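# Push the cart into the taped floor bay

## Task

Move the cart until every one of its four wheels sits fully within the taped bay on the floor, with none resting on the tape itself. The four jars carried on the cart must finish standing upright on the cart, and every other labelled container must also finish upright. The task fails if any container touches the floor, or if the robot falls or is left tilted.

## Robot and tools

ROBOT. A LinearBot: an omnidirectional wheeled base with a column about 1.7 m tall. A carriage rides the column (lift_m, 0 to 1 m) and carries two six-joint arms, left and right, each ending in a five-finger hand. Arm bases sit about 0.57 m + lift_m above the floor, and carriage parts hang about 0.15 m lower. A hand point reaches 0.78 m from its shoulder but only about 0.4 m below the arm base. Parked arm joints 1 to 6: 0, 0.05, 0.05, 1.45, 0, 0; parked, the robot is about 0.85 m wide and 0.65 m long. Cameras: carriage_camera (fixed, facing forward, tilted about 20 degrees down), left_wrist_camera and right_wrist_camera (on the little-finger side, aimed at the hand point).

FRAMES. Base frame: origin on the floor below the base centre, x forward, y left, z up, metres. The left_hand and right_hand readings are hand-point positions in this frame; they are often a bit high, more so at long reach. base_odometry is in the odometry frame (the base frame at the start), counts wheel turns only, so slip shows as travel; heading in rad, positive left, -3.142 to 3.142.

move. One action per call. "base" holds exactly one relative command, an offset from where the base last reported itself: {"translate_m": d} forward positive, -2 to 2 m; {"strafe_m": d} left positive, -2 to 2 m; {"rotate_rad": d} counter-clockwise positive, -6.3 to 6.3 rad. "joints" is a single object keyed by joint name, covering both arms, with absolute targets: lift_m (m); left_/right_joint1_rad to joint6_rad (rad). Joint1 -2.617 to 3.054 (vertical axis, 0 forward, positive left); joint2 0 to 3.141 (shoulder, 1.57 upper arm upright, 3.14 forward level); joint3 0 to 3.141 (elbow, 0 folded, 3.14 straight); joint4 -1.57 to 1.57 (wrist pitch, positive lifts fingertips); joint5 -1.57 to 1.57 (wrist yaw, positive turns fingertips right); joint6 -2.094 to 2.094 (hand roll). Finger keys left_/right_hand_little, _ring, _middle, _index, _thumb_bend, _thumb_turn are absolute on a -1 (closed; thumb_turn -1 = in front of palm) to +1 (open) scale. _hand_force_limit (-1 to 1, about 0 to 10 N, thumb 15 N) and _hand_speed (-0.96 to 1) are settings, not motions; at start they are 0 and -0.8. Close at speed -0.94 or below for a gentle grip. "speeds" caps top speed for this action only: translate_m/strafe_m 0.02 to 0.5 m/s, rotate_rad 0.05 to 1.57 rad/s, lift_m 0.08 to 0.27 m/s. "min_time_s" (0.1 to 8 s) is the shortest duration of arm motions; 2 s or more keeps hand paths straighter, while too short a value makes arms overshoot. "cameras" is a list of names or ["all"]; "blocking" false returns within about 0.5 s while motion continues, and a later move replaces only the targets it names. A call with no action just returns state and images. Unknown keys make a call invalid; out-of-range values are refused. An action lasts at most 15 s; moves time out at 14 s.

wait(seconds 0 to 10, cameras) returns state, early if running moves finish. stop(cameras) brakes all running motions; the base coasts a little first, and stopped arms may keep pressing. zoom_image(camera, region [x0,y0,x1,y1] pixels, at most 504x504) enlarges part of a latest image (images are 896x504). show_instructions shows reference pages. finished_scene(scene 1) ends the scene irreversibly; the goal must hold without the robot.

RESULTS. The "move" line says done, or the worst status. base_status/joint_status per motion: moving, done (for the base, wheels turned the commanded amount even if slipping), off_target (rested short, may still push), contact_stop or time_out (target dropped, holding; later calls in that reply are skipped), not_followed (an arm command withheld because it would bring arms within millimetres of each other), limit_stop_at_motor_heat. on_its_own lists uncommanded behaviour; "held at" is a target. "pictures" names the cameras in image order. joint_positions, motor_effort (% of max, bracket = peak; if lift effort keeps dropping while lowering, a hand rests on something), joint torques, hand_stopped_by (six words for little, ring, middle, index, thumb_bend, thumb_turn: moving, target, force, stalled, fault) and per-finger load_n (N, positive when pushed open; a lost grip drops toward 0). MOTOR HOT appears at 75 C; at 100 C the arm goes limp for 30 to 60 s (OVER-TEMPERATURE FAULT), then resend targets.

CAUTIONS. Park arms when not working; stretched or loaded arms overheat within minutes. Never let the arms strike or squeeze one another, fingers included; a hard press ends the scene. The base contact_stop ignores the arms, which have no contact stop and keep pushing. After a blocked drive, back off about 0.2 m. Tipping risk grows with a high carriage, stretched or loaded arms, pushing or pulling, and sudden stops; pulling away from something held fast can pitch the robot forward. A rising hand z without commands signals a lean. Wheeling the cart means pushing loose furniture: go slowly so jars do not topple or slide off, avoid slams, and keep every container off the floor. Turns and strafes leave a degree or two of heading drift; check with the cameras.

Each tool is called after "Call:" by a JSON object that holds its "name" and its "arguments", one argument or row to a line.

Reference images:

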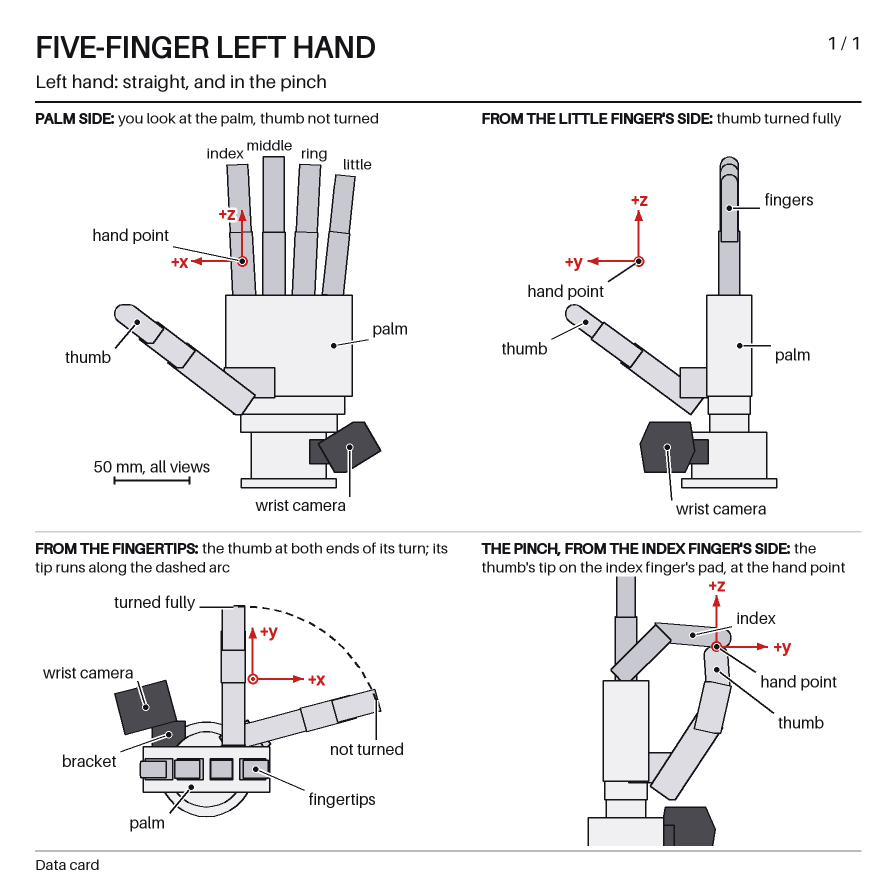

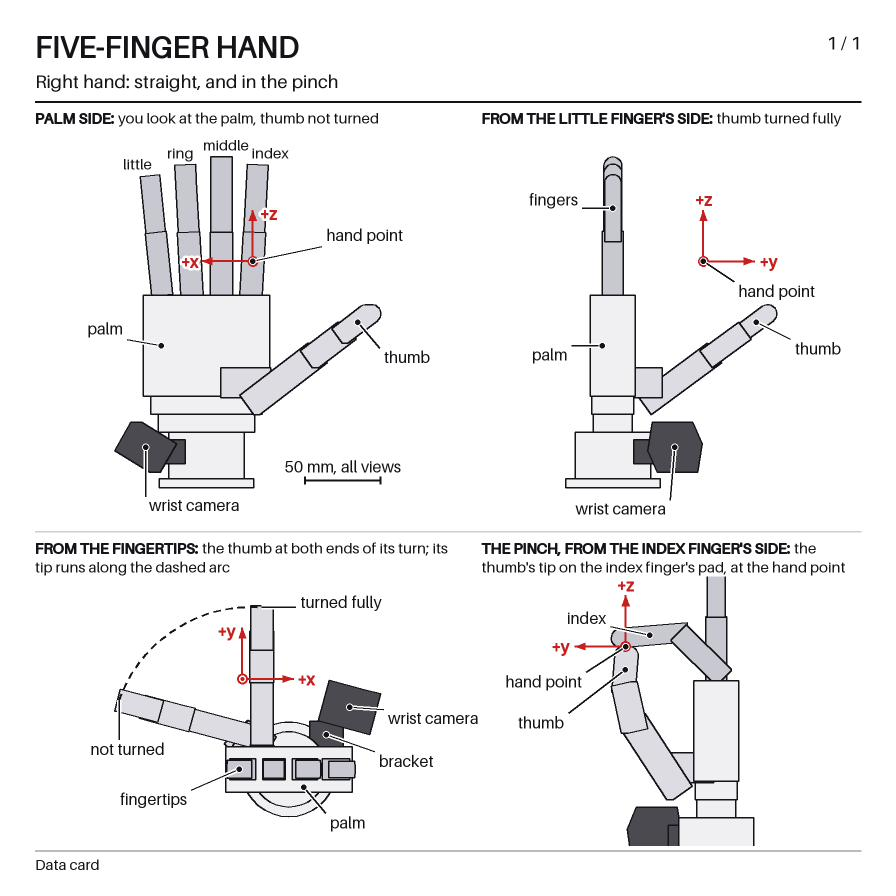

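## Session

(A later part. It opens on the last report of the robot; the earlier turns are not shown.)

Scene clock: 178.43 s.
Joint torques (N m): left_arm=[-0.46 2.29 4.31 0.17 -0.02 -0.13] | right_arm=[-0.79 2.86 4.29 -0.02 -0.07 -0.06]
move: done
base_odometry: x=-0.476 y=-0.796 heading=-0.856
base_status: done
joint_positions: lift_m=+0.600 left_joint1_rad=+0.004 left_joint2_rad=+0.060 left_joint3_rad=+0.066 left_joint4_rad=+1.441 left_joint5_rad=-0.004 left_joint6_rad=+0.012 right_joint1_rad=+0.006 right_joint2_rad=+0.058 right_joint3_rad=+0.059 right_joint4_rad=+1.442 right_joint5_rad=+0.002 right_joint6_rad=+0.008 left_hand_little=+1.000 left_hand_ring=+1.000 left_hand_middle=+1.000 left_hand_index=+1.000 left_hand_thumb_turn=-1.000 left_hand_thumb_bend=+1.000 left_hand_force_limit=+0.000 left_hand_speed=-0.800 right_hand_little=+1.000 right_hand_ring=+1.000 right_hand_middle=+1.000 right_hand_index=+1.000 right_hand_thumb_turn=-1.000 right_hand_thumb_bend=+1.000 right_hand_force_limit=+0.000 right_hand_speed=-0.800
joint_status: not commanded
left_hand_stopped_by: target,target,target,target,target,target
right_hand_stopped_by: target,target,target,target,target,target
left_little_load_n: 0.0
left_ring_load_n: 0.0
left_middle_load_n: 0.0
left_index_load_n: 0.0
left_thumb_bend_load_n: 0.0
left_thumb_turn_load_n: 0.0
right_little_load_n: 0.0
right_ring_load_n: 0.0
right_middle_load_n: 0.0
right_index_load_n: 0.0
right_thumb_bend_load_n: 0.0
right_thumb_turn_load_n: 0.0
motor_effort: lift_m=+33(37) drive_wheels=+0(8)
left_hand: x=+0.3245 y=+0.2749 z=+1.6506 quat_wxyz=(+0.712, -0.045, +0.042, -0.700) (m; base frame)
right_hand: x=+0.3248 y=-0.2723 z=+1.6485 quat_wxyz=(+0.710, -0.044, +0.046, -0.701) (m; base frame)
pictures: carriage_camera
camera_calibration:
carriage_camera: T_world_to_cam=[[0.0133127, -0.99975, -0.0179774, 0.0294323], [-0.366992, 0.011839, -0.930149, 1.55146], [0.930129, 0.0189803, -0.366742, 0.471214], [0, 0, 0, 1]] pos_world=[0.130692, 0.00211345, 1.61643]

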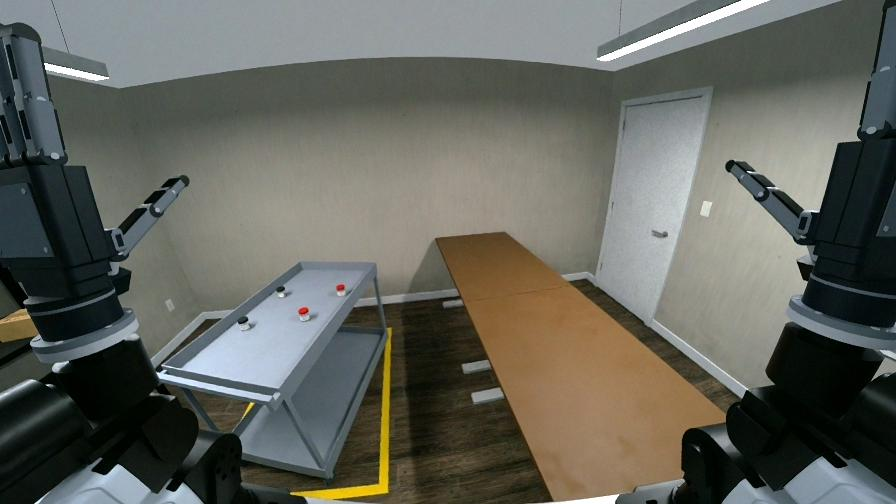

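Call:
{"name": "move", "arguments": {
  "base": {"rotate_rad": 0.165},
  "speeds": {"rotate_rad": 0.5}
}}

Call:
{"name": "move", "arguments": {
  "base": {"strafe_m": -0.07},
  "speeds": {"strafe_m": 0.2}
}}

Call:
{"name": "move", "arguments": {
  "base": {"translate_m": 0.7},
  "speeds": {"translate_m": 0.25},
  "cameras": ["all"]
}}

Scene clock: 181.50 s.
Joint torques (N m): left_arm=[-0.4 2.41 4.34 0.11 -0.02 -0.12] | right_arm=[-0.79 2.67 4.29 -0.02 -0.07 -0.06]
move: done
base_odometry: x=-0.476 y=-0.797 heading=-0.691
base_status: done
joint_positions: lift_m=+0.600 left_joint1_rad=+0.004 left_joint2_rad=+0.060 left_joint3_rad=+0.066 left_joint4_rad=+1.446 left_joint5_rad=-0.004 left_joint6_rad=+0.012 right_joint1_rad=+0.006 right_joint2_rad=+0.058 right_joint3_rad=+0.059 right_joint4_rad=+1.442 right_joint5_rad=+0.002 right_joint6_rad=+0.008 left_hand_little=+1.000 left_hand_ring=+1.000 left_hand_middle=+1.000 left_hand_index=+1.000 left_hand_thumb_turn=-1.000 left_hand_thumb_bend=+1.000 left_hand_force_limit=+0.000 left_hand_speed=-0.800 right_hand_little=+1.000 right_hand_ring=+1.000 right_hand_middle=+1.000 right_hand_index=+1.000 right_hand_thumb_turn=-1.000 right_hand_thumb_bend=+1.000 right_hand_force_limit=+0.000 right_hand_speed=-0.800
joint_status: not commanded
left_hand_stopped_by: target,target,target,target,target,target
right_hand_stopped_by: target,target,target,target,target,target
left_little_load_n: 0.0
left_ring_load_n: 0.0
left_middle_load_n: 0.0
left_index_load_n: 0.0
left_thumb_bend_load_n: 0.0
left_thumb_turn_load_n: 0.0
right_little_load_n: 0.0
right_ring_load_n: 0.0
right_middle_load_n: 0.0
right_index_load_n: 0.0
right_thumb_bend_load_n: 0.0
right_thumb_turn_load_n: 0.0
motor_effort: lift_m=+36(36) drive_wheels=+5(5)
left_hand: x=+0.3233 y=+0.2748 z=+1.6510 quat_wxyz=(+0.712, -0.043, +0.041, -0.700) (m; base frame)
right_hand: x=+0.3248 y=-0.2723 z=+1.6485 quat_wxyz=(+0.710, -0.044, +0.046, -0.701) (m; base frame)
pictures: none

Scene clock: 182.87 s.
Joint torques (N m): left_arm=[-0.32 2.32 4.41 0.11 -0.06 -0.12] | right_arm=[-0.75 2.85 4.29 -0.02 -0.1 -0.07]
move: done
base_odometry: x=-0.521 y=-0.851 heading=-0.691
base_status: done
joint_positions: lift_m=+0.600 left_joint1_rad=+0.004 left_joint2_rad=+0.060 left_joint3_rad=+0.066 left_joint4_rad=+1.446 left_joint5_rad=-0.002 left_joint6_rad=+0.012 right_joint1_rad=+0.005 right_joint2_rad=+0.058 right_joint3_rad=+0.059 right_joint4_rad=+1.442 right_joint5_rad=+0.003 right_joint6_rad=+0.008 left_hand_little=+1.000 left_hand_ring=+1.000 left_hand_middle=+1.000 left_hand_index=+1.000 left_hand_thumb_turn=-1.000 left_hand_thumb_bend=+1.000 left_hand_force_limit=+0.000 left_hand_speed=-0.800 right_hand_little=+1.000 right_hand_ring=+1.000 right_hand_middle=+1.000 right_hand_index=+1.000 right_hand_thumb_turn=-1.000 right_hand_thumb_bend=+1.000 right_hand_force_limit=+0.000 right_hand_speed=-0.800
joint_status: not commanded
left_hand_stopped_by: target,target,target,target,target,target
right_hand_stopped_by: target,target,target,target,target,target
left_little_load_n: 0.0
left_ring_load_n: 0.0
left_middle_load_n: 0.0
left_index_load_n: 0.0
left_thumb_bend_load_n: 0.0
left_thumb_turn_load_n: 0.0
right_little_load_n: 0.0
right_ring_load_n: 0.0
right_middle_load_n: 0.0
right_index_load_n: 0.0
right_thumb_bend_load_n: 0.0
right_thumb_turn_load_n: 0.0
motor_effort: lift_m=+35(37) drive_wheels=-3(8)
left_hand: x=+0.3233 y=+0.2744 z=+1.6509 quat_wxyz=(+0.712, -0.042, +0.042, -0.700) (m; base frame)
right_hand: x=+0.3249 y=-0.2726 z=+1.6485 quat_wxyz=(+0.710, -0.044, +0.046, -0.701) (m; base frame)
pictures: none

Scene clock: 186.97 s.
Joint torques (N m): left_arm=[-0.34 2.35 4.33 0.07 -0.07 -0.11] | right_arm=[-0.75 2.84 4.3 -0.05 -0.08 -0.06]
move: done
base_odometry: x=+0.019 y=-1.297 heading=-0.691
base_status: done
joint_positions: lift_m=+0.600 left_joint1_rad=+0.004 left_joint2_rad=+0.060 left_joint3_rad=+0.066 left_joint4_rad=+1.448 left_joint5_rad=-0.002 left_joint6_rad=+0.012 right_joint1_rad=+0.005 right_joint2_rad=+0.058 right_joint3_rad=+0.059 right_joint4_rad=+1.444 right_joint5_rad=+0.003 right_joint6_rad=+0.008 left_hand_little=+1.000 left_hand_ring=+1.000 left_hand_middle=+1.000 left_hand_index=+1.000 left_hand_thumb_turn=-1.000 left_hand_thumb_bend=+1.000 left_hand_force_limit=+0.000 left_hand_speed=-0.800 right_hand_little=+1.000 right_hand_ring=+1.000 right_hand_middle=+1.000 right_hand_index=+1.000 right_hand_thumb_turn=-1.000 right_hand_thumb_bend=+1.000 right_hand_force_limit=+0.000 right_hand_speed=-0.800
joint_status: not commanded
left_hand_stopped_by: target,target,target,target,target,target
right_hand_stopped_by: target,target,target,target,target,target
left_little_load_n: 0.0
left_ring_load_n: -0.5
left_middle_load_n: 0.0
left_index_load_n: 0.0
left_thumb_bend_load_n: 0.0
left_thumb_turn_load_n: 0.0
right_little_load_n: 0.0
right_ring_load_n: 0.0
right_middle_load_n: 0.0
right_index_load_n: 0.0
right_thumb_bend_load_n: 0.0
right_thumb_turn_load_n: 0.0
motor_effort: lift_m=+34(37) drive_wheels=-2(9)
left_hand: x=+0.3227 y=+0.2744 z=+1.6511 quat_wxyz=(+0.712, -0.042, +0.041, -0.700) (m; base frame)
right_hand: x=+0.3244 y=-0.2726 z=+1.6487 quat_wxyz=(+0.710, -0.043, +0.045, -0.701) (m; base frame)
pictures: carriage_camera, left_wrist_camera, right_wrist_camera
camera_calibration:
carriage_camera: T_world_to_cam=[[0.0133127, -0.99975, -0.0179774, 0.0294323], [-0.366992, 0.011839, -0.930149, 1.55146], [0.930129, 0.0189803, -0.366742, 0.471214], [0, 0, 0, 1]] pos_world=[0.130692, 0.00211345, 1.61643]
left_wrist_camera: T_world_to_cam=[[-0.952154, -0.291471, 0.0919062, 0.23831], [0.20863, -0.839653, -0.501453, 0.995147], [0.223329, -0.458287, 0.860289, -1.25195], [0, 0, 0, 1]] pos_world=[0.298886, 0.331286, 1.55416]
right_wrist_camera: T_world_to_cam=[[0.950293, -0.257684, -0.174761, -0.0933103], [0.117116, 0.815902, -0.566205, 1.11305], [0.28849, 0.517593, 0.805525, -1.16781], [0, 0, 0, 1]] pos_world=[0.295217, -0.327735, 1.55461]

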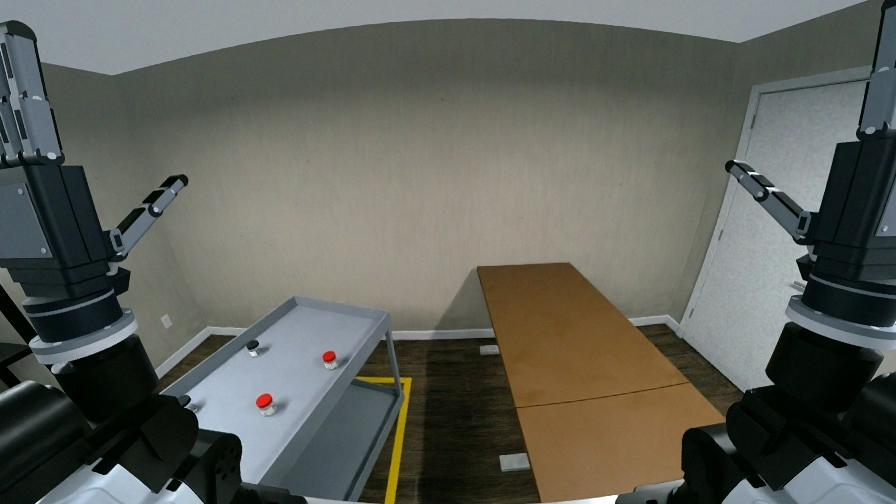

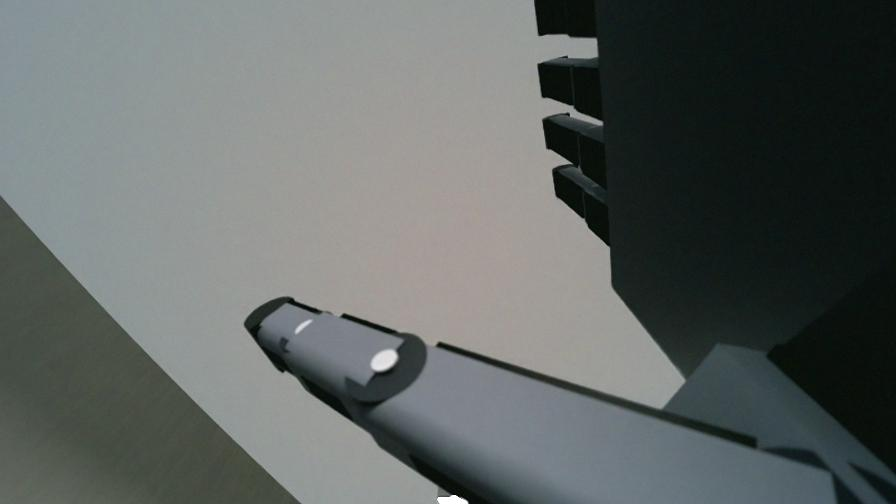

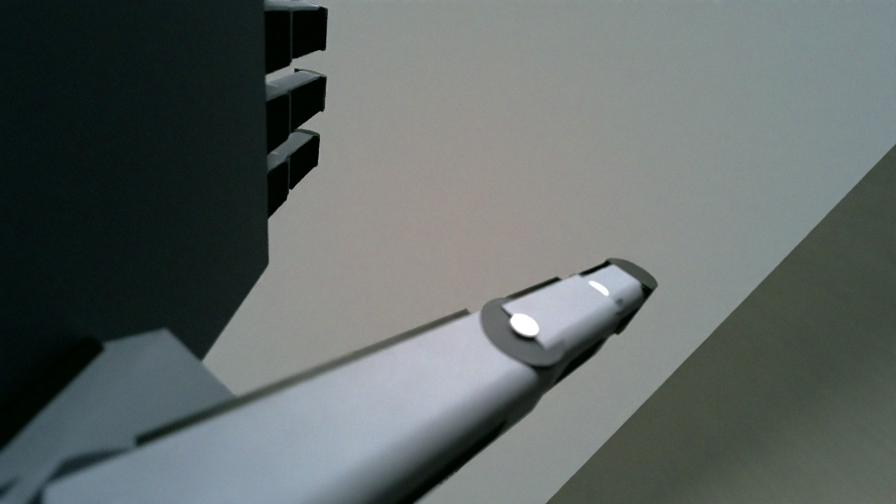

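Call:
{"name": "move", "arguments": {
  "base": {"rotate_rad": 0.035},
  "speeds": {"rotate_rad": 0.3}
}}

Call:
{"name": "move", "arguments": {
  "base": {"strafe_m": 0.045},
  "speeds": {"strafe_m": 0.15}
}}

Call:
{"name": "move", "arguments": {
  "base": {"translate_m": 0.4},
  "speeds": {"translate_m": 0.15},
  "cameras": ["carriage_camera"]
}}

Scene clock: 190.23 s.
Joint torques (N m): left_arm=[-0.36 2.28 4.31 0.05 -0.07 -0.11] | right_arm=[-0.76 2.86 4.27 -0.05 -0.08 -0.07]
move: done
base_odometry: x=+0.019 y=-1.297 heading=-0.657
base_status: done
joint_positions: lift_m=+0.600 left_joint1_rad=+0.004 left_joint2_rad=+0.060 left_joint3_rad=+0.066 left_joint4_rad=+1.450 left_joint5_rad=-0.002 left_joint6_rad=+0.012 right_joint1_rad=+0.005 right_joint2_rad=+0.058 right_joint3_rad=+0.059 right_joint4_rad=+1.444 right_joint5_rad=+0.003 right_joint6_rad=+0.008 left_hand_little=+1.000 left_hand_ring=+1.000 left_hand_middle=+1.000 left_hand_index=+1.000 left_hand_thumb_turn=-1.000 left_hand_thumb_bend=+1.000 left_hand_force_limit=+0.000 left_hand_speed=-0.800 right_hand_little=+1.000 right_hand_ring=+1.000 right_hand_middle=+1.000 right_hand_index=+1.000 right_hand_thumb_turn=-1.000 right_hand_thumb_bend=+1.000 right_hand_force_limit=+0.000 right_hand_speed=-0.800
joint_status: not commanded
left_hand_stopped_by: target,target,target,target,target,target
right_hand_stopped_by: target,target,target,target,target,target
left_little_load_n: 0.0
left_ring_load_n: 0.0
left_middle_load_n: 0.0
left_index_load_n: 0.0
left_thumb_bend_load_n: 0.0
left_thumb_turn_load_n: 0.0
right_little_load_n: 0.0
right_ring_load_n: 0.0
right_middle_load_n: 0.0
right_index_load_n: 0.0
right_thumb_bend_load_n: 0.0
right_thumb_turn_load_n: 0.0
motor_effort: lift_m=+34(36) drive_wheels=-3(6)
left_hand: x=+0.3224 y=+0.2744 z=+1.6512 quat_wxyz=(+0.712, -0.041, +0.040, -0.700) (m; base frame)
right_hand: x=+0.3244 y=-0.2726 z=+1.6487 quat_wxyz=(+0.710, -0.043, +0.045, -0.701) (m; base frame)
pictures: none

Scene clock: 191.40 s.
Joint torques (N m): left_arm=[-0.23 2.3 4.26 0.07 -0.09 -0.11] | right_arm=[-0.68 2.86 4.26 -0.05 -0.06 -0.07]
move: done
base_odometry: x=+0.046 y=-1.261 heading=-0.657
base_status: done
joint_positions: lift_m=+0.600 left_joint1_rad=+0.003 left_joint2_rad=+0.060 left_joint3_rad=+0.066 left_joint4_rad=+1.450 left_joint5_rad=-0.001 left_joint6_rad=+0.012 right_joint1_rad=+0.004 right_joint2_rad=+0.058 right_joint3_rad=+0.059 right_joint4_rad=+1.444 right_joint5_rad=+0.002 right_joint6_rad=+0.008 left_hand_little=+1.000 left_hand_ring=+1.000 left_hand_middle=+1.000 left_hand_index=+1.000 left_hand_thumb_turn=-1.000 left_hand_thumb_bend=+1.000 left_hand_force_limit=+0.000 left_hand_speed=-0.800 right_hand_little=+1.000 right_hand_ring=+1.000 right_hand_middle=+1.000 right_hand_index=+1.000 right_hand_thumb_turn=-1.000 right_hand_thumb_bend=+1.000 right_hand_force_limit=+0.000 right_hand_speed=-0.800
joint_status: not commanded
left_hand_stopped_by: target,target,target,target,target,target
right_hand_stopped_by: target,target,target,target,target,target
left_little_load_n: 0.0
left_ring_load_n: 0.0
left_middle_load_n: 0.0
left_index_load_n: 0.0
left_thumb_bend_load_n: 0.0
left_thumb_turn_load_n: 0.0
right_little_load_n: 0.0
right_ring_load_n: 0.0
right_middle_load_n: 0.0
right_index_load_n: 0.0
right_thumb_bend_load_n: 0.0
right_thumb_turn_load_n: 0.0
motor_effort: lift_m=+34(37) drive_wheels=-1(10)
left_hand: x=+0.3224 y=+0.2742 z=+1.6512 quat_wxyz=(+0.711, -0.041, +0.040, -0.701) (m; base frame)
right_hand: x=+0.3244 y=-0.2724 z=+1.6487 quat_wxyz=(+0.710, -0.044, +0.045, -0.701) (m; base frame)
pictures: none

Scene clock: 194.97 s.
Joint torques (N m): left_arm=[-0.21 2.3 4.36 0.03 -0.09 -0.12] | right_arm=[-0.66 2.91 4.33 -0.06 -0.07 -0.06]
move: done
base_odometry: x=+0.363 y=-1.506 heading=-0.657
base_status: done
joint_positions: lift_m=+0.600 left_joint1_rad=+0.003 left_joint2_rad=+0.060 left_joint3_rad=+0.066 left_joint4_rad=+1.450 left_joint5_rad=-0.001 left_joint6_rad=+0.012 right_joint1_rad=+0.004 right_joint2_rad=+0.058 right_joint3_rad=+0.059 right_joint4_rad=+1.446 right_joint5_rad=+0.002 right_joint6_rad=+0.008 left_hand_little=+1.000 left_hand_ring=+1.000 left_hand_middle=+1.000 left_hand_index=+1.000 left_hand_thumb_turn=-1.000 left_hand_thumb_bend=+1.000 left_hand_force_limit=+0.000 left_hand_speed=-0.800 right_hand_little=+1.000 right_hand_ring=+1.000 right_hand_middle=+1.000 right_hand_index=+1.000 right_hand_thumb_turn=-1.000 right_hand_thumb_bend=+1.000 right_hand_force_limit=+0.000 right_hand_speed=-0.800
joint_status: not commanded
left_hand_stopped_by: target,target,target,target,target,target
right_hand_stopped_by: target,target,target,target,target,target
left_little_load_n: 0.0
left_ring_load_n: 0.0
left_middle_load_n: 0.0
left_index_load_n: 0.0
left_thumb_bend_load_n: 0.0
left_thumb_turn_load_n: 0.0
right_little_load_n: 0.0
right_ring_load_n: 0.0
right_middle_load_n: 0.0
right_index_load_n: 0.0
right_thumb_bend_load_n: 0.0
right_thumb_turn_load_n: 0.0
motor_effort: lift_m=+33(37) drive_wheels=-1(9)
left_hand: x=+0.3224 y=+0.2741 z=+1.6512 quat_wxyz=(+0.711, -0.041, +0.041, -0.701) (m; base frame)
right_hand: x=+0.3240 y=-0.2724 z=+1.6488 quat_wxyz=(+0.710, -0.043, +0.044, -0.701) (m; base frame)
pictures: carriage_camera
camera_calibration:
carriage_camera: T_world_to_cam=[[0.0133127, -0.99975, -0.0179774, 0.0294323], [-0.366992, 0.011839, -0.930149, 1.55146], [0.930129, 0.0189803, -0.366742, 0.471214], [0, 0, 0, 1]] pos_world=[0.130692, 0.00211345, 1.61643]

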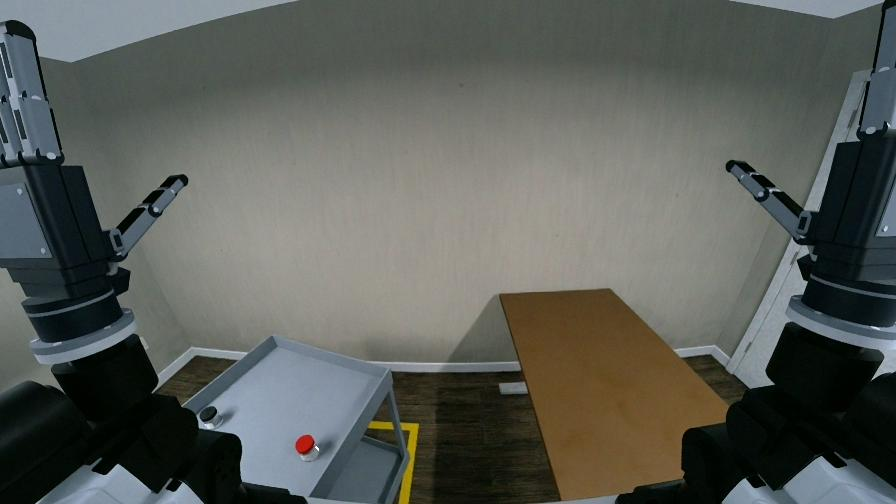

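Call:
{"name": "zoom_image", "arguments": {
  "camera": "carriage_camera",
  "region": [300, 340, 560, 504]
}}

Scaled by 1.938.

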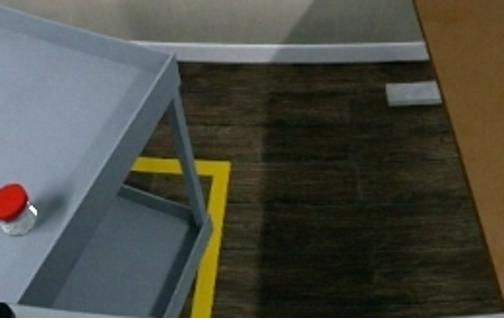

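Call:
{"name": "move", "arguments": {
  "base": {"translate_m": 0.3},
  "speeds": {"translate_m": 0.12},
  "cameras": ["carriage_camera"]
}}

Call:
{"name": "move", "arguments": {
  "base": {"strafe_m": 0.12},
  "speeds": {"strafe_m": 0.06},
  "cameras": ["carriage_camera"]
}}

Call:
{"name": "zoom_image", "arguments": {
  "camera": "carriage_camera",
  "region": [160, 300, 560, 504]
}}

Scene clock: 199.53 s.
Joint torques (N m): left_arm=[-0.29 2.3 4.26 0.04 -0.06 -0.13] | right_arm=[-0.68 2.86 4.27 -0.07 -0.07 -0.06]
move: done
base_odometry: x=+0.601 y=-1.688 heading=-0.656
base_status: done
joint_positions: lift_m=+0.600 left_joint1_rad=+0.003 left_joint2_rad=+0.060 left_joint3_rad=+0.066 left_joint4_rad=+1.449 left_joint5_rad=-0.001 left_joint6_rad=+0.012 right_joint1_rad=+0.004 right_joint2_rad=+0.058 right_joint3_rad=+0.059 right_joint4_rad=+1.446 right_joint5_rad=+0.002 right_joint6_rad=+0.008 left_hand_little=+1.000 left_hand_ring=+1.000 left_hand_middle=+1.000 left_hand_index=+1.000 left_hand_thumb_turn=-1.000 left_hand_thumb_bend=+1.000 left_hand_force_limit=+0.000 left_hand_speed=-0.800 right_hand_little=+1.000 right_hand_ring=+1.000 right_hand_middle=+1.000 right_hand_index=+1.000 right_hand_thumb_turn=-1.000 right_hand_thumb_bend=+1.000 right_hand_force_limit=+0.000 right_hand_speed=-0.800
joint_status: not commanded
left_hand_stopped_by: target,target,target,target,target,target
right_hand_stopped_by: target,target,target,target,target,target
left_little_load_n: 0.0
left_ring_load_n: 0.0
left_middle_load_n: 0.0
left_index_load_n: 0.0
left_thumb_bend_load_n: 0.0
left_thumb_turn_load_n: 0.0
right_little_load_n: 0.0
right_ring_load_n: 0.0
right_middle_load_n: 0.0
right_index_load_n: 0.0
right_thumb_bend_load_n: 0.0
right_thumb_turn_load_n: 0.0
motor_effort: lift_m=+34(37) drive_wheels=-1(11)
left_hand: x=+0.3225 y=+0.2741 z=+1.6512 quat_wxyz=(+0.711, -0.041, +0.041, -0.701) (m; base frame)
right_hand: x=+0.3239 y=-0.2724 z=+1.6489 quat_wxyz=(+0.710, -0.043, +0.044, -0.701) (m; base frame)
pictures: carriage_camera
camera_calibration:
carriage_camera: T_world_to_cam=[[0.0133127, -0.99975, -0.0179774, 0.0294323], [-0.366992, 0.011839, -0.930149, 1.55146], [0.930129, 0.0189803, -0.366742, 0.471214], [0, 0, 0, 1]] pos_world=[0.130692, 0.00211345, 1.61643]

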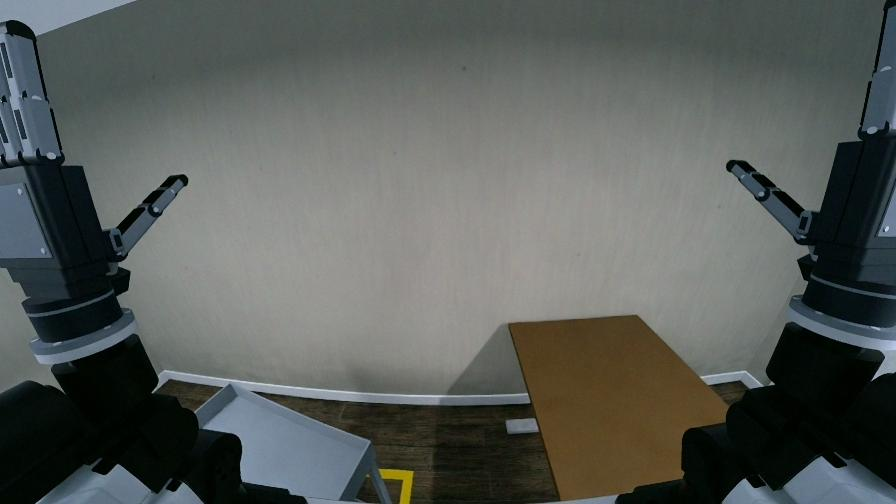

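Scene clock: 202.07 s.
Joint torques (N m): left_arm=[-0.24 2.39 4.29 0.07 -0.07 -0.11] | right_arm=[-0.61 2.88 4.27 -0.07 -0.06 -0.06]
move: done
base_odometry: x=+0.675 y=-1.593 heading=-0.656
base_status: done
joint_positions: lift_m=+0.600 left_joint1_rad=+0.003 left_joint2_rad=+0.060 left_joint3_rad=+0.066 left_joint4_rad=+1.449 left_joint5_rad=-0.001 left_joint6_rad=+0.012 right_joint1_rad=+0.004 right_joint2_rad=+0.058 right_joint3_rad=+0.059 right_joint4_rad=+1.446 right_joint5_rad=+0.001 right_joint6_rad=+0.008 left_hand_little=+1.000 left_hand_ring=+1.000 left_hand_middle=+1.000 left_hand_index=+1.000 left_hand_thumb_turn=-1.000 left_hand_thumb_bend=+1.000 left_hand_force_limit=+0.000 left_hand_speed=-0.800 right_hand_little=+1.000 right_hand_ring=+1.000 right_hand_middle=+1.000 right_hand_index=+1.000 right_hand_thumb_turn=-1.000 right_hand_thumb_bend=+1.000 right_hand_force_limit=+0.000 right_hand_speed=-0.800
joint_status: not commanded
left_hand_stopped_by: target,target,target,target,target,target
right_hand_stopped_by: target,target,target,target,target,target
left_little_load_n: 0.0
left_ring_load_n: 0.0
left_middle_load_n: 0.0
left_index_load_n: 0.0
left_thumb_bend_load_n: 0.0
left_thumb_turn_load_n: 0.0
right_little_load_n: 0.0
right_ring_load_n: 0.0
right_middle_load_n: 0.0
right_index_load_n: 0.0
right_thumb_bend_load_n: 0.0
right_thumb_turn_load_n: 0.0
motor_effort: lift_m=+34(36) drive_wheels=+3(8)
left_hand: x=+0.3224 y=+0.2742 z=+1.6512 quat_wxyz=(+0.711, -0.041, +0.041, -0.701) (m; base frame)
right_hand: x=+0.3239 y=-0.2723 z=+1.6488 quat_wxyz=(+0.710, -0.043, +0.044, -0.701) (m; base frame)
pictures: carriage_camera
camera_calibration:
carriage_camera: T_world_to_cam=[[0.0133127, -0.99975, -0.0179774, 0.0294323], [-0.366992, 0.011839, -0.930149, 1.55146], [0.930129, 0.0189803, -0.366742, 0.471214], [0, 0, 0, 1]] pos_world=[0.130692, 0.00211345, 1.61643]

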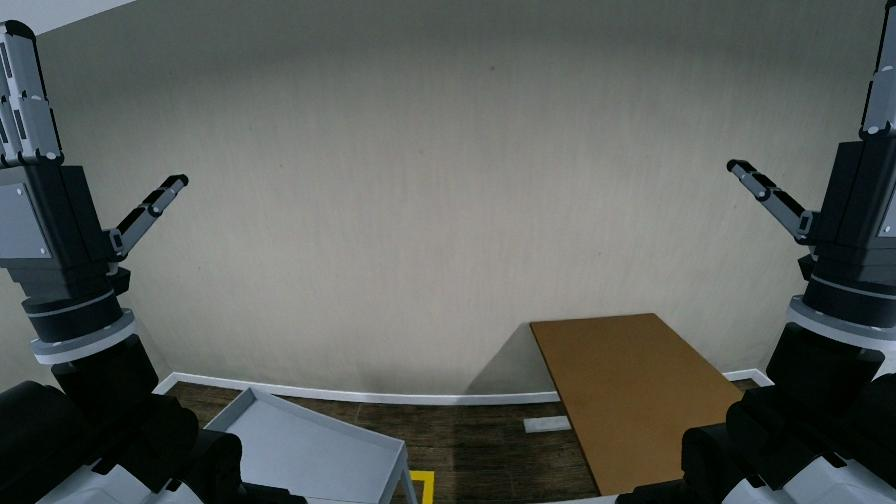

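Scaled by 1.260.

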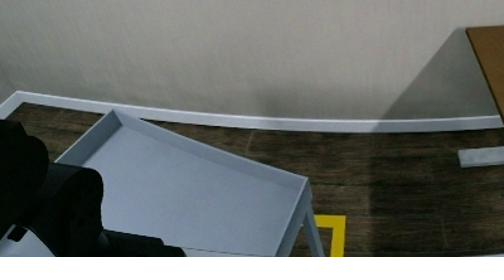

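Call:
{"name": "move", "arguments": {
  "base": {"strafe_m": 0.08},
  "speeds": {"strafe_m": 0.05},
  "cameras": ["carriage_camera"]
}}

Call:
{"name": "zoom_image", "arguments": {
  "camera": "carriage_camera",
  "region": [160, 300, 560, 504]
}}

Scene clock: 204.80 s.
Joint torques (N m): left_arm=[-0.18 2.25 4.37 0.08 -0.04 -0.12] | right_arm=[-0.59 2.82 4.27 -0.07 -0.06 -0.06]
move: done
base_odometry: x=+0.724 y=-1.530 heading=-0.657
base_status: done
joint_positions: lift_m=+0.600 left_joint1_rad=+0.002 left_joint2_rad=+0.060 left_joint3_rad=+0.066 left_joint4_rad=+1.449 left_joint5_rad=-0.001 left_joint6_rad=+0.012 right_joint1_rad=+0.004 right_joint2_rad=+0.058 right_joint3_rad=+0.059 right_joint4_rad=+1.446 right_joint5_rad=+0.001 right_joint6_rad=+0.008 left_hand_little=+1.000 left_hand_ring=+1.000 left_hand_middle=+1.000 left_hand_index=+1.000 left_hand_thumb_turn=-1.000 left_hand_thumb_bend=+1.000 left_hand_force_limit=+0.000 left_hand_speed=-0.800 right_hand_little=+1.000 right_hand_ring=+1.000 right_hand_middle=+1.000 right_hand_index=+1.000 right_hand_thumb_turn=-1.000 right_hand_thumb_bend=+1.000 right_hand_force_limit=+0.000 right_hand_speed=-0.800
joint_status: not commanded
left_hand_stopped_by: target,target,target,target,target,target
right_hand_stopped_by: target,target,target,target,target,target
left_little_load_n: 0.0
left_ring_load_n: 0.0
left_middle_load_n: 0.0
left_index_load_n: 0.0
left_thumb_bend_load_n: 0.0
left_thumb_turn_load_n: 0.0
right_little_load_n: 0.0
right_ring_load_n: 0.0
right_middle_load_n: 0.0
right_index_load_n: 0.0
right_thumb_bend_load_n: 0.0
right_thumb_turn_load_n: 0.0
motor_effort: lift_m=+34(37) drive_wheels=+2(12)
left_hand: x=+0.3224 y=+0.2741 z=+1.6512 quat_wxyz=(+0.711, -0.041, +0.041, -0.701) (m; base frame)
right_hand: x=+0.3239 y=-0.2723 z=+1.6488 quat_wxyz=(+0.710, -0.043, +0.044, -0.702) (m; base frame)
pictures: carriage_camera
camera_calibration:
carriage_camera: T_world_to_cam=[[0.0133127, -0.99975, -0.0179774, 0.0294323], [-0.366992, 0.011839, -0.930149, 1.55146], [0.930129, 0.0189803, -0.366742, 0.471214], [0, 0, 0, 1]] pos_world=[0.130692, 0.00211345, 1.61643]

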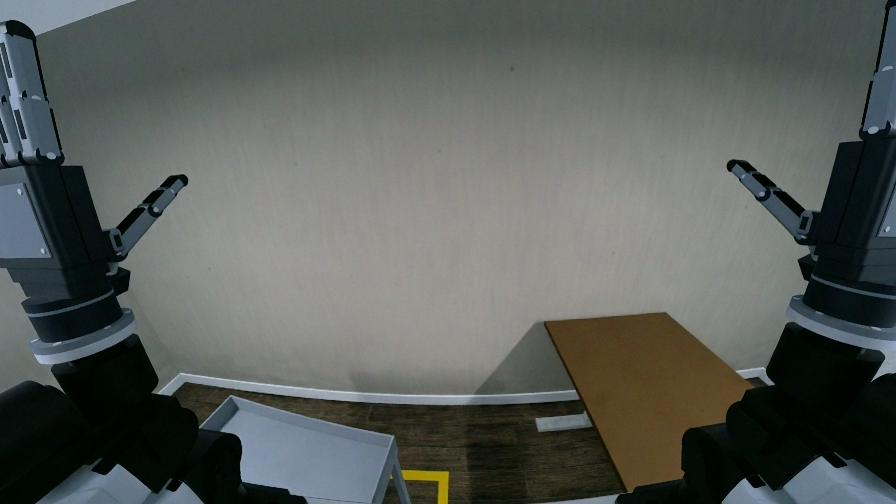

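Scaled by 1.260.

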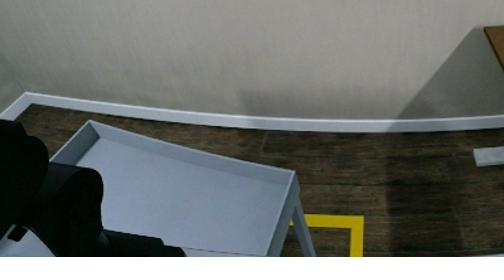

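Call:
{"name": "move", "arguments": {
  "base": {"strafe_m": 0.05},
  "speeds": {"strafe_m": 0.05},
  "cameras": ["carriage_camera"]
}}

Call:
{"name": "zoom_image", "arguments": {
  "camera": "carriage_camera",
  "region": [160, 300, 560, 504]
}}

Scene clock: 207.23 s.
Joint torques (N m): left_arm=[-0.12 2.29 4.41 0.05 -0.06 -0.13] | right_arm=[-0.57 2.88 4.27 -0.07 -0.07 -0.06]
move: done
base_odometry: x=+0.754 y=-1.491 heading=-0.657
base_status: done
joint_positions: lift_m=+0.600 left_joint1_rad=+0.002 left_joint2_rad=+0.060 left_joint3_rad=+0.066 left_joint4_rad=+1.449 left_joint5_rad=-0.001 left_joint6_rad=+0.012 right_joint1_rad=+0.004 right_joint2_rad=+0.058 right_joint3_rad=+0.059 right_joint4_rad=+1.446 right_joint5_rad=+0.001 right_joint6_rad=+0.008 left_hand_little=+1.000 left_hand_ring=+1.000 left_hand_middle=+1.000 left_hand_index=+1.000 left_hand_thumb_turn=-1.000 left_hand_thumb_bend=+1.000 left_hand_force_limit=+0.000 left_hand_speed=-0.800 right_hand_little=+1.000 right_hand_ring=+1.000 right_hand_middle=+1.000 right_hand_index=+1.000 right_hand_thumb_turn=-1.000 right_hand_thumb_bend=+1.000 right_hand_force_limit=+0.000 right_hand_speed=-0.800
joint_status: not commanded
left_hand_stopped_by: target,target,target,target,target,target
right_hand_stopped_by: target,target,target,target,target,target
left_little_load_n: 0.0
left_ring_load_n: 0.0
left_middle_load_n: 0.0
left_index_load_n: 0.0
left_thumb_bend_load_n: 0.5
left_thumb_turn_load_n: 0.0
right_little_load_n: 0.0
right_ring_load_n: 0.0
right_middle_load_n: 0.0
right_index_load_n: 0.0
right_thumb_bend_load_n: 0.0
right_thumb_turn_load_n: 0.0
motor_effort: lift_m=+33(36) drive_wheels=+0(11)
left_hand: x=+0.3224 y=+0.2740 z=+1.6512 quat_wxyz=(+0.711, -0.041, +0.041, -0.701) (m; base frame)
right_hand: x=+0.3239 y=-0.2724 z=+1.6488 quat_wxyz=(+0.710, -0.043, +0.044, -0.702) (m; base frame)
pictures: carriage_camera
camera_calibration:
carriage_camera: T_world_to_cam=[[0.0133127, -0.99975, -0.0179774, 0.0294323], [-0.366992, 0.011839, -0.930149, 1.55146], [0.930129, 0.0189803, -0.366742, 0.471214], [0, 0, 0, 1]] pos_world=[0.130692, 0.00211345, 1.61643]

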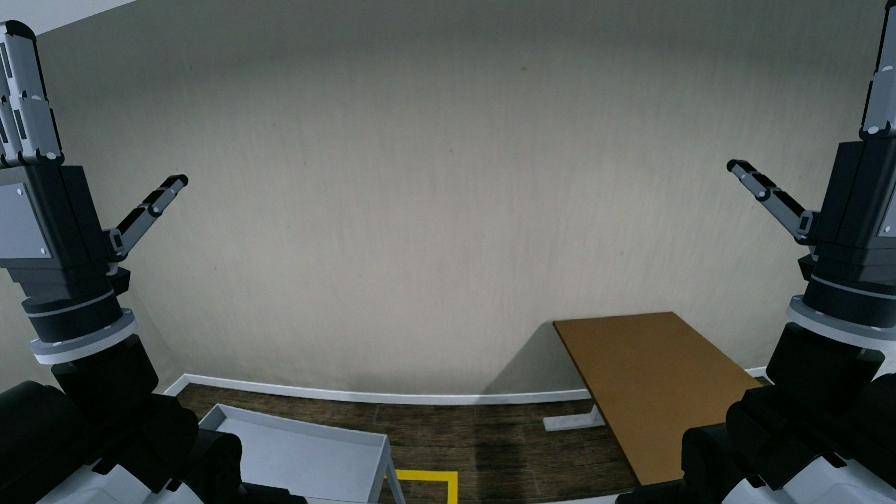

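Scaled by 1.260.

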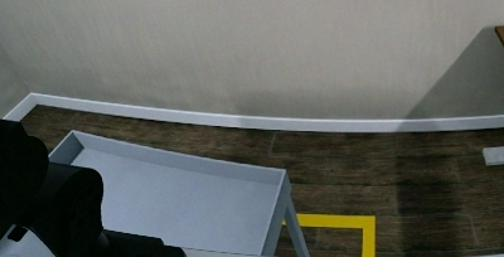

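Call:
{"name": "move", "arguments": {
  "base": {"strafe_m": -0.2},
  "speeds": {"strafe_m": 0.15}
}}

Call:
{"name": "move", "arguments": {
  "base": {"translate_m": -1.3},
  "speeds": {"translate_m": 0.3},
  "cameras": ["carriage_camera"]
}}

Call:
{"name": "zoom_image", "arguments": {
  "camera": "carriage_camera",
  "region": [150, 220, 450, 504]
}}

Scene clock: 210.47 s.
Joint torques (N m): left_arm=[-0.14 2.36 4.44 0.08 -0.06 -0.11] | right_arm=[-0.57 2.89 4.29 -0.07 -0.06 -0.07]
move: done
base_odometry: x=+0.632 y=-1.649 heading=-0.657
base_status: done
joint_positions: lift_m=+0.600 left_joint1_rad=+0.002 left_joint2_rad=+0.060 left_joint3_rad=+0.066 left_joint4_rad=+1.449 left_joint5_rad=-0.001 left_joint6_rad=+0.012 right_joint1_rad=+0.004 right_joint2_rad=+0.058 right_joint3_rad=+0.059 right_joint4_rad=+1.446 right_joint5_rad=+0.001 right_joint6_rad=+0.008 left_hand_little=+1.000 left_hand_ring=+1.000 left_hand_middle=+1.000 left_hand_index=+1.000 left_hand_thumb_turn=-1.000 left_hand_thumb_bend=+1.000 left_hand_force_limit=+0.000 left_hand_speed=-0.800 right_hand_little=+1.000 right_hand_ring=+1.000 right_hand_middle=+1.000 right_hand_index=+1.000 right_hand_thumb_turn=-1.000 right_hand_thumb_bend=+1.000 right_hand_force_limit=+0.000 right_hand_speed=-0.800
joint_status: not commanded
left_hand_stopped_by: target,target,target,target,target,target
right_hand_stopped_by: target,target,target,target,target,target
left_little_load_n: 0.0
left_ring_load_n: 0.0
left_middle_load_n: 0.0
left_index_load_n: 0.0
left_thumb_bend_load_n: 0.0
left_thumb_turn_load_n: 0.0
right_little_load_n: 0.0
right_ring_load_n: 0.0
right_middle_load_n: 0.0
right_index_load_n: 0.0
right_thumb_bend_load_n: 0.0
right_thumb_turn_load_n: 0.0
motor_effort: lift_m=+34(37) drive_wheels=+3(7)
left_hand: x=+0.3224 y=+0.2739 z=+1.6511 quat_wxyz=(+0.711, -0.041, +0.041, -0.701) (m; base frame)
right_hand: x=+0.3239 y=-0.2723 z=+1.6488 quat_wxyz=(+0.710, -0.043, +0.044, -0.702) (m; base frame)
pictures: none

Scene clock: 216.30 s.
Joint torques (N m): left_arm=[-0.16 2.37 4.3 0.06 -0.05 -0.11] | right_arm=[-0.57 2.86 4.27 -0.07 -0.06 -0.06]
move: done
base_odometry: x=-0.398 y=-0.856 heading=-0.656
base_status: done
joint_positions: lift_m=+0.600 left_joint1_rad=+0.002 left_joint2_rad=+0.060 left_joint3_rad=+0.066 left_joint4_rad=+1.450 left_joint5_rad=-0.001 left_joint6_rad=+0.012 right_joint1_rad=+0.004 right_joint2_rad=+0.058 right_joint3_rad=+0.059 right_joint4_rad=+1.446 right_joint5_rad=+0.001 right_joint6_rad=+0.008 left_hand_little=+1.000 left_hand_ring=+1.000 left_hand_middle=+1.000 left_hand_index=+1.000 left_hand_thumb_turn=-1.000 left_hand_thumb_bend=+1.000 left_hand_force_limit=+0.000 left_hand_speed=-0.800 right_hand_little=+1.000 right_hand_ring=+1.000 right_hand_middle=+1.000 right_hand_index=+1.000 right_hand_thumb_turn=-1.000 right_hand_thumb_bend=+1.000 right_hand_force_limit=+0.000 right_hand_speed=-0.800
joint_status: not commanded
left_hand_stopped_by: target,target,target,target,target,target
right_hand_stopped_by: target,target,target,target,target,target
left_little_load_n: 0.0
left_ring_load_n: 0.0
left_middle_load_n: 0.0
left_index_load_n: 0.0
left_thumb_bend_load_n: 0.0
left_thumb_turn_load_n: 0.0
right_little_load_n: 0.0
right_ring_load_n: 0.0
right_middle_load_n: 0.0
right_index_load_n: 0.0
right_thumb_bend_load_n: 0.0
right_thumb_turn_load_n: 0.0
motor_effort: lift_m=+35(37) drive_wheels=+0(9)
left_hand: x=+0.3223 y=+0.2739 z=+1.6512 quat_wxyz=(+0.711, -0.041, +0.041, -0.701) (m; base frame)
right_hand: x=+0.3240 y=-0.2723 z=+1.6488 quat_wxyz=(+0.710, -0.043, +0.044, -0.702) (m; base frame)
pictures: carriage_camera
camera_calibration:
carriage_camera: T_world_to_cam=[[0.0133127, -0.99975, -0.0179774, 0.0294323], [-0.366992, 0.011839, -0.930149, 1.55146], [0.930129, 0.0189803, -0.366742, 0.471214], [0, 0, 0, 1]] pos_world=[0.130692, 0.00211345, 1.61643]

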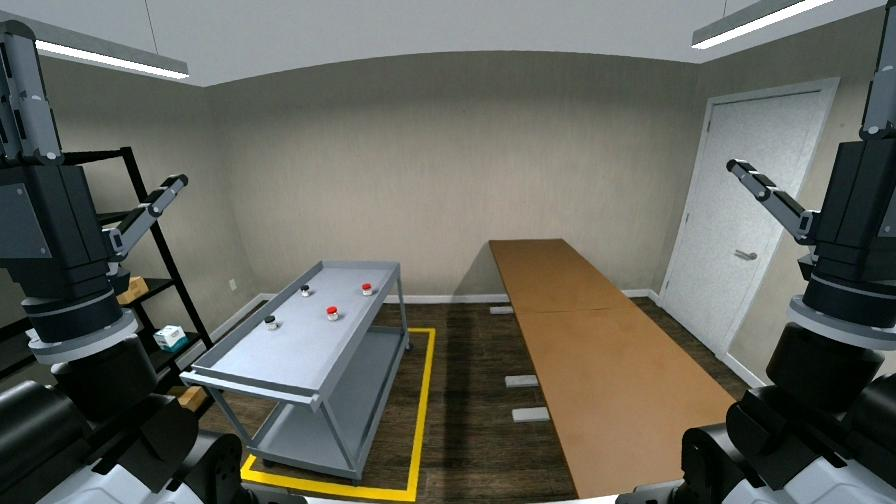

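Scaled by 1.680.

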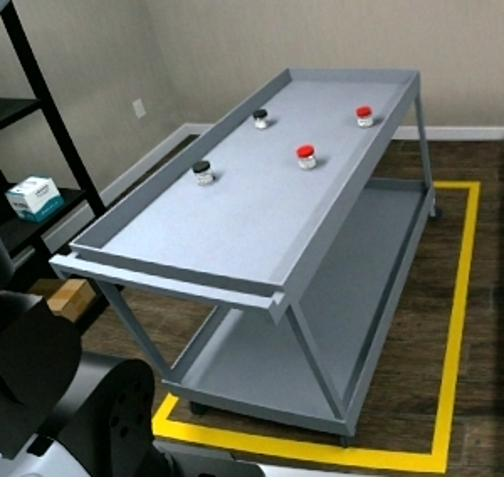

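Call:
{"name": "zoom_image", "arguments": {
  "camera": "carriage_camera",
  "region": [230, 420, 450, 504]
}}

Call:
{"name": "zoom_image", "arguments": {
  "camera": "carriage_camera",
  "region": [380, 310, 450, 380]
}}

Scaled by 2.291.

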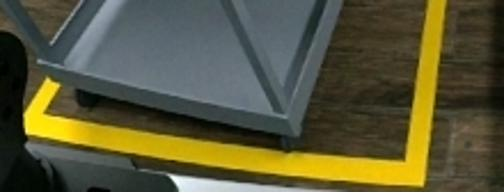

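Scaled by 7.200.

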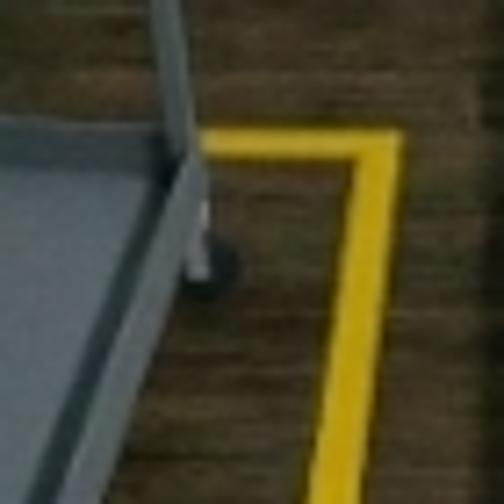

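Call:
{"name": "move", "arguments": {
  "base": {"strafe_m": 0.79},
  "speeds": {"strafe_m": 0.3}
}}

Call:
{"name": "move", "arguments": {
  "base": {"translate_m": 0.3},
  "speeds": {"translate_m": 0.2},
  "cameras": ["carriage_camera"]
}}

Call:
{"name": "zoom_image", "arguments": {
  "camera": "carriage_camera",
  "region": [300, 250, 600, 504]
}}

Scene clock: 223.73 s.
Joint torques (N m): left_arm=[-0.13 2.36 4.33 0.08 -0.08 -0.12] | right_arm=[-0.54 2.88 4.27 -0.07 -0.06 -0.07]
move: done
base_odometry: x=+0.084 y=-0.230 heading=-0.656
base_status: done
joint_positions: lift_m=+0.600 left_joint1_rad=+0.002 left_joint2_rad=+0.060 left_joint3_rad=+0.066 left_joint4_rad=+1.450 left_joint5_rad=-0.001 left_joint6_rad=+0.012 right_joint1_rad=+0.003 right_joint2_rad=+0.058 right_joint3_rad=+0.059 right_joint4_rad=+1.446 right_joint5_rad=+0.001 right_joint6_rad=+0.008 left_hand_little=+1.000 left_hand_ring=+1.000 left_hand_middle=+1.000 left_hand_index=+1.000 left_hand_thumb_turn=-1.000 left_hand_thumb_bend=+1.000 left_hand_force_limit=+0.000 left_hand_speed=-0.800 right_hand_little=+1.000 right_hand_ring=+1.000 right_hand_middle=+1.000 right_hand_index=+1.000 right_hand_thumb_turn=-1.000 right_hand_thumb_bend=+1.000 right_hand_force_limit=+0.000 right_hand_speed=-0.800
joint_status: not commanded
left_hand_stopped_by: target,target,target,target,target,target
right_hand_stopped_by: target,target,target,target,target,target
left_little_load_n: 0.0
left_ring_load_n: 0.0
left_middle_load_n: 0.0
left_index_load_n: -0.5
left_thumb_bend_load_n: 0.0
left_thumb_turn_load_n: 0.0
right_little_load_n: 0.0
right_ring_load_n: 0.0
right_middle_load_n: 0.0
right_index_load_n: 0.0
right_thumb_bend_load_n: 0.5
right_thumb_turn_load_n: 0.0
motor_effort: lift_m=+34(37) drive_wheels=+0(8)
left_hand: x=+0.3223 y=+0.2739 z=+1.6512 quat_wxyz=(+0.711, -0.041, +0.041, -0.701) (m; base frame)
right_hand: x=+0.3240 y=-0.2724 z=+1.6488 quat_wxyz=(+0.710, -0.043, +0.044, -0.702) (m; base frame)
pictures: none

Scene clock: 226.33 s.
Joint torques (N m): left_arm=[-0.17 2.25 4.34 0.05 -0.06 -0.09] | right_arm=[-0.53 2.7 4.31 -0.1 -0.06 -0.06]
move: done
base_odometry: x=+0.322 y=-0.413 heading=-0.656
base_status: done
joint_positions: lift_m=+0.600 left_joint1_rad=+0.002 left_joint2_rad=+0.060 left_joint3_rad=+0.066 left_joint4_rad=+1.450 left_joint5_rad=+0.000 left_joint6_rad=+0.012 right_joint1_rad=+0.003 right_joint2_rad=+0.058 right_joint3_rad=+0.059 right_joint4_rad=+1.447 right_joint5_rad=+0.001 right_joint6_rad=+0.008 left_hand_little=+1.000 left_hand_ring=+1.000 left_hand_middle=+1.000 left_hand_index=+1.000 left_hand_thumb_turn=-1.000 left_hand_thumb_bend=+1.000 left_hand_force_limit=+0.000 left_hand_speed=-0.800 right_hand_little=+1.000 right_hand_ring=+1.000 right_hand_middle=+1.000 right_hand_index=+1.000 right_hand_thumb_turn=-1.000 right_hand_thumb_bend=+1.000 right_hand_force_limit=+0.000 right_hand_speed=-0.800
joint_status: not commanded
left_hand_stopped_by: target,target,target,target,target,target
right_hand_stopped_by: target,target,target,target,target,target
left_little_load_n: 0.0
left_ring_load_n: 0.0
left_middle_load_n: 0.0
left_index_load_n: 0.0
left_thumb_bend_load_n: 0.0
left_thumb_turn_load_n: 0.0
right_little_load_n: 0.0
right_ring_load_n: 0.0
right_middle_load_n: 0.0
right_index_load_n: 0.0
right_thumb_bend_load_n: 0.0
right_thumb_turn_load_n: -0.5
motor_effort: lift_m=+35(37) drive_wheels=-1(9)
left_hand: x=+0.3222 y=+0.2738 z=+1.6512 quat_wxyz=(+0.711, -0.040, +0.041, -0.701) (m; base frame)
right_hand: x=+0.3237 y=-0.2724 z=+1.6489 quat_wxyz=(+0.710, -0.043, +0.044, -0.702) (m; base frame)
pictures: carriage_camera
camera_calibration:
carriage_camera: T_world_to_cam=[[0.0133127, -0.99975, -0.0179774, 0.0294323], [-0.366992, 0.011839, -0.930149, 1.55146], [0.930129, 0.0189803, -0.366742, 0.471214], [0, 0, 0, 1]] pos_world=[0.130692, 0.00211345, 1.61643]

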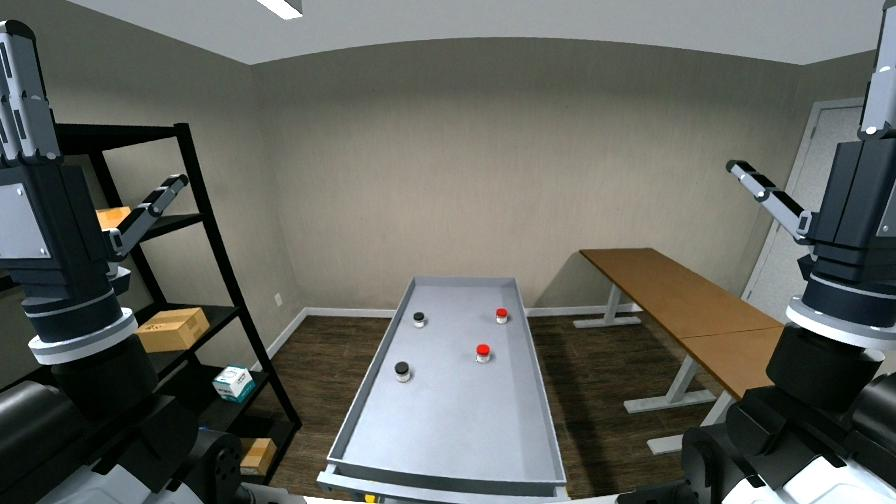

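Scaled by 1.680.

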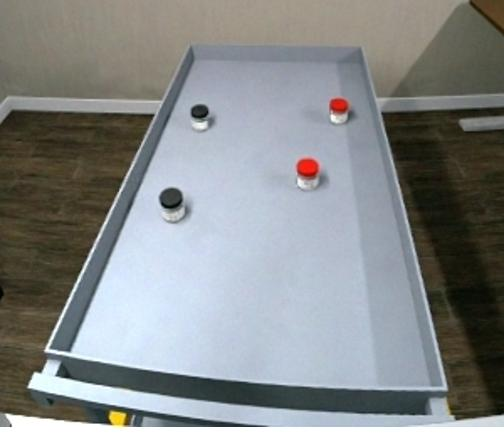

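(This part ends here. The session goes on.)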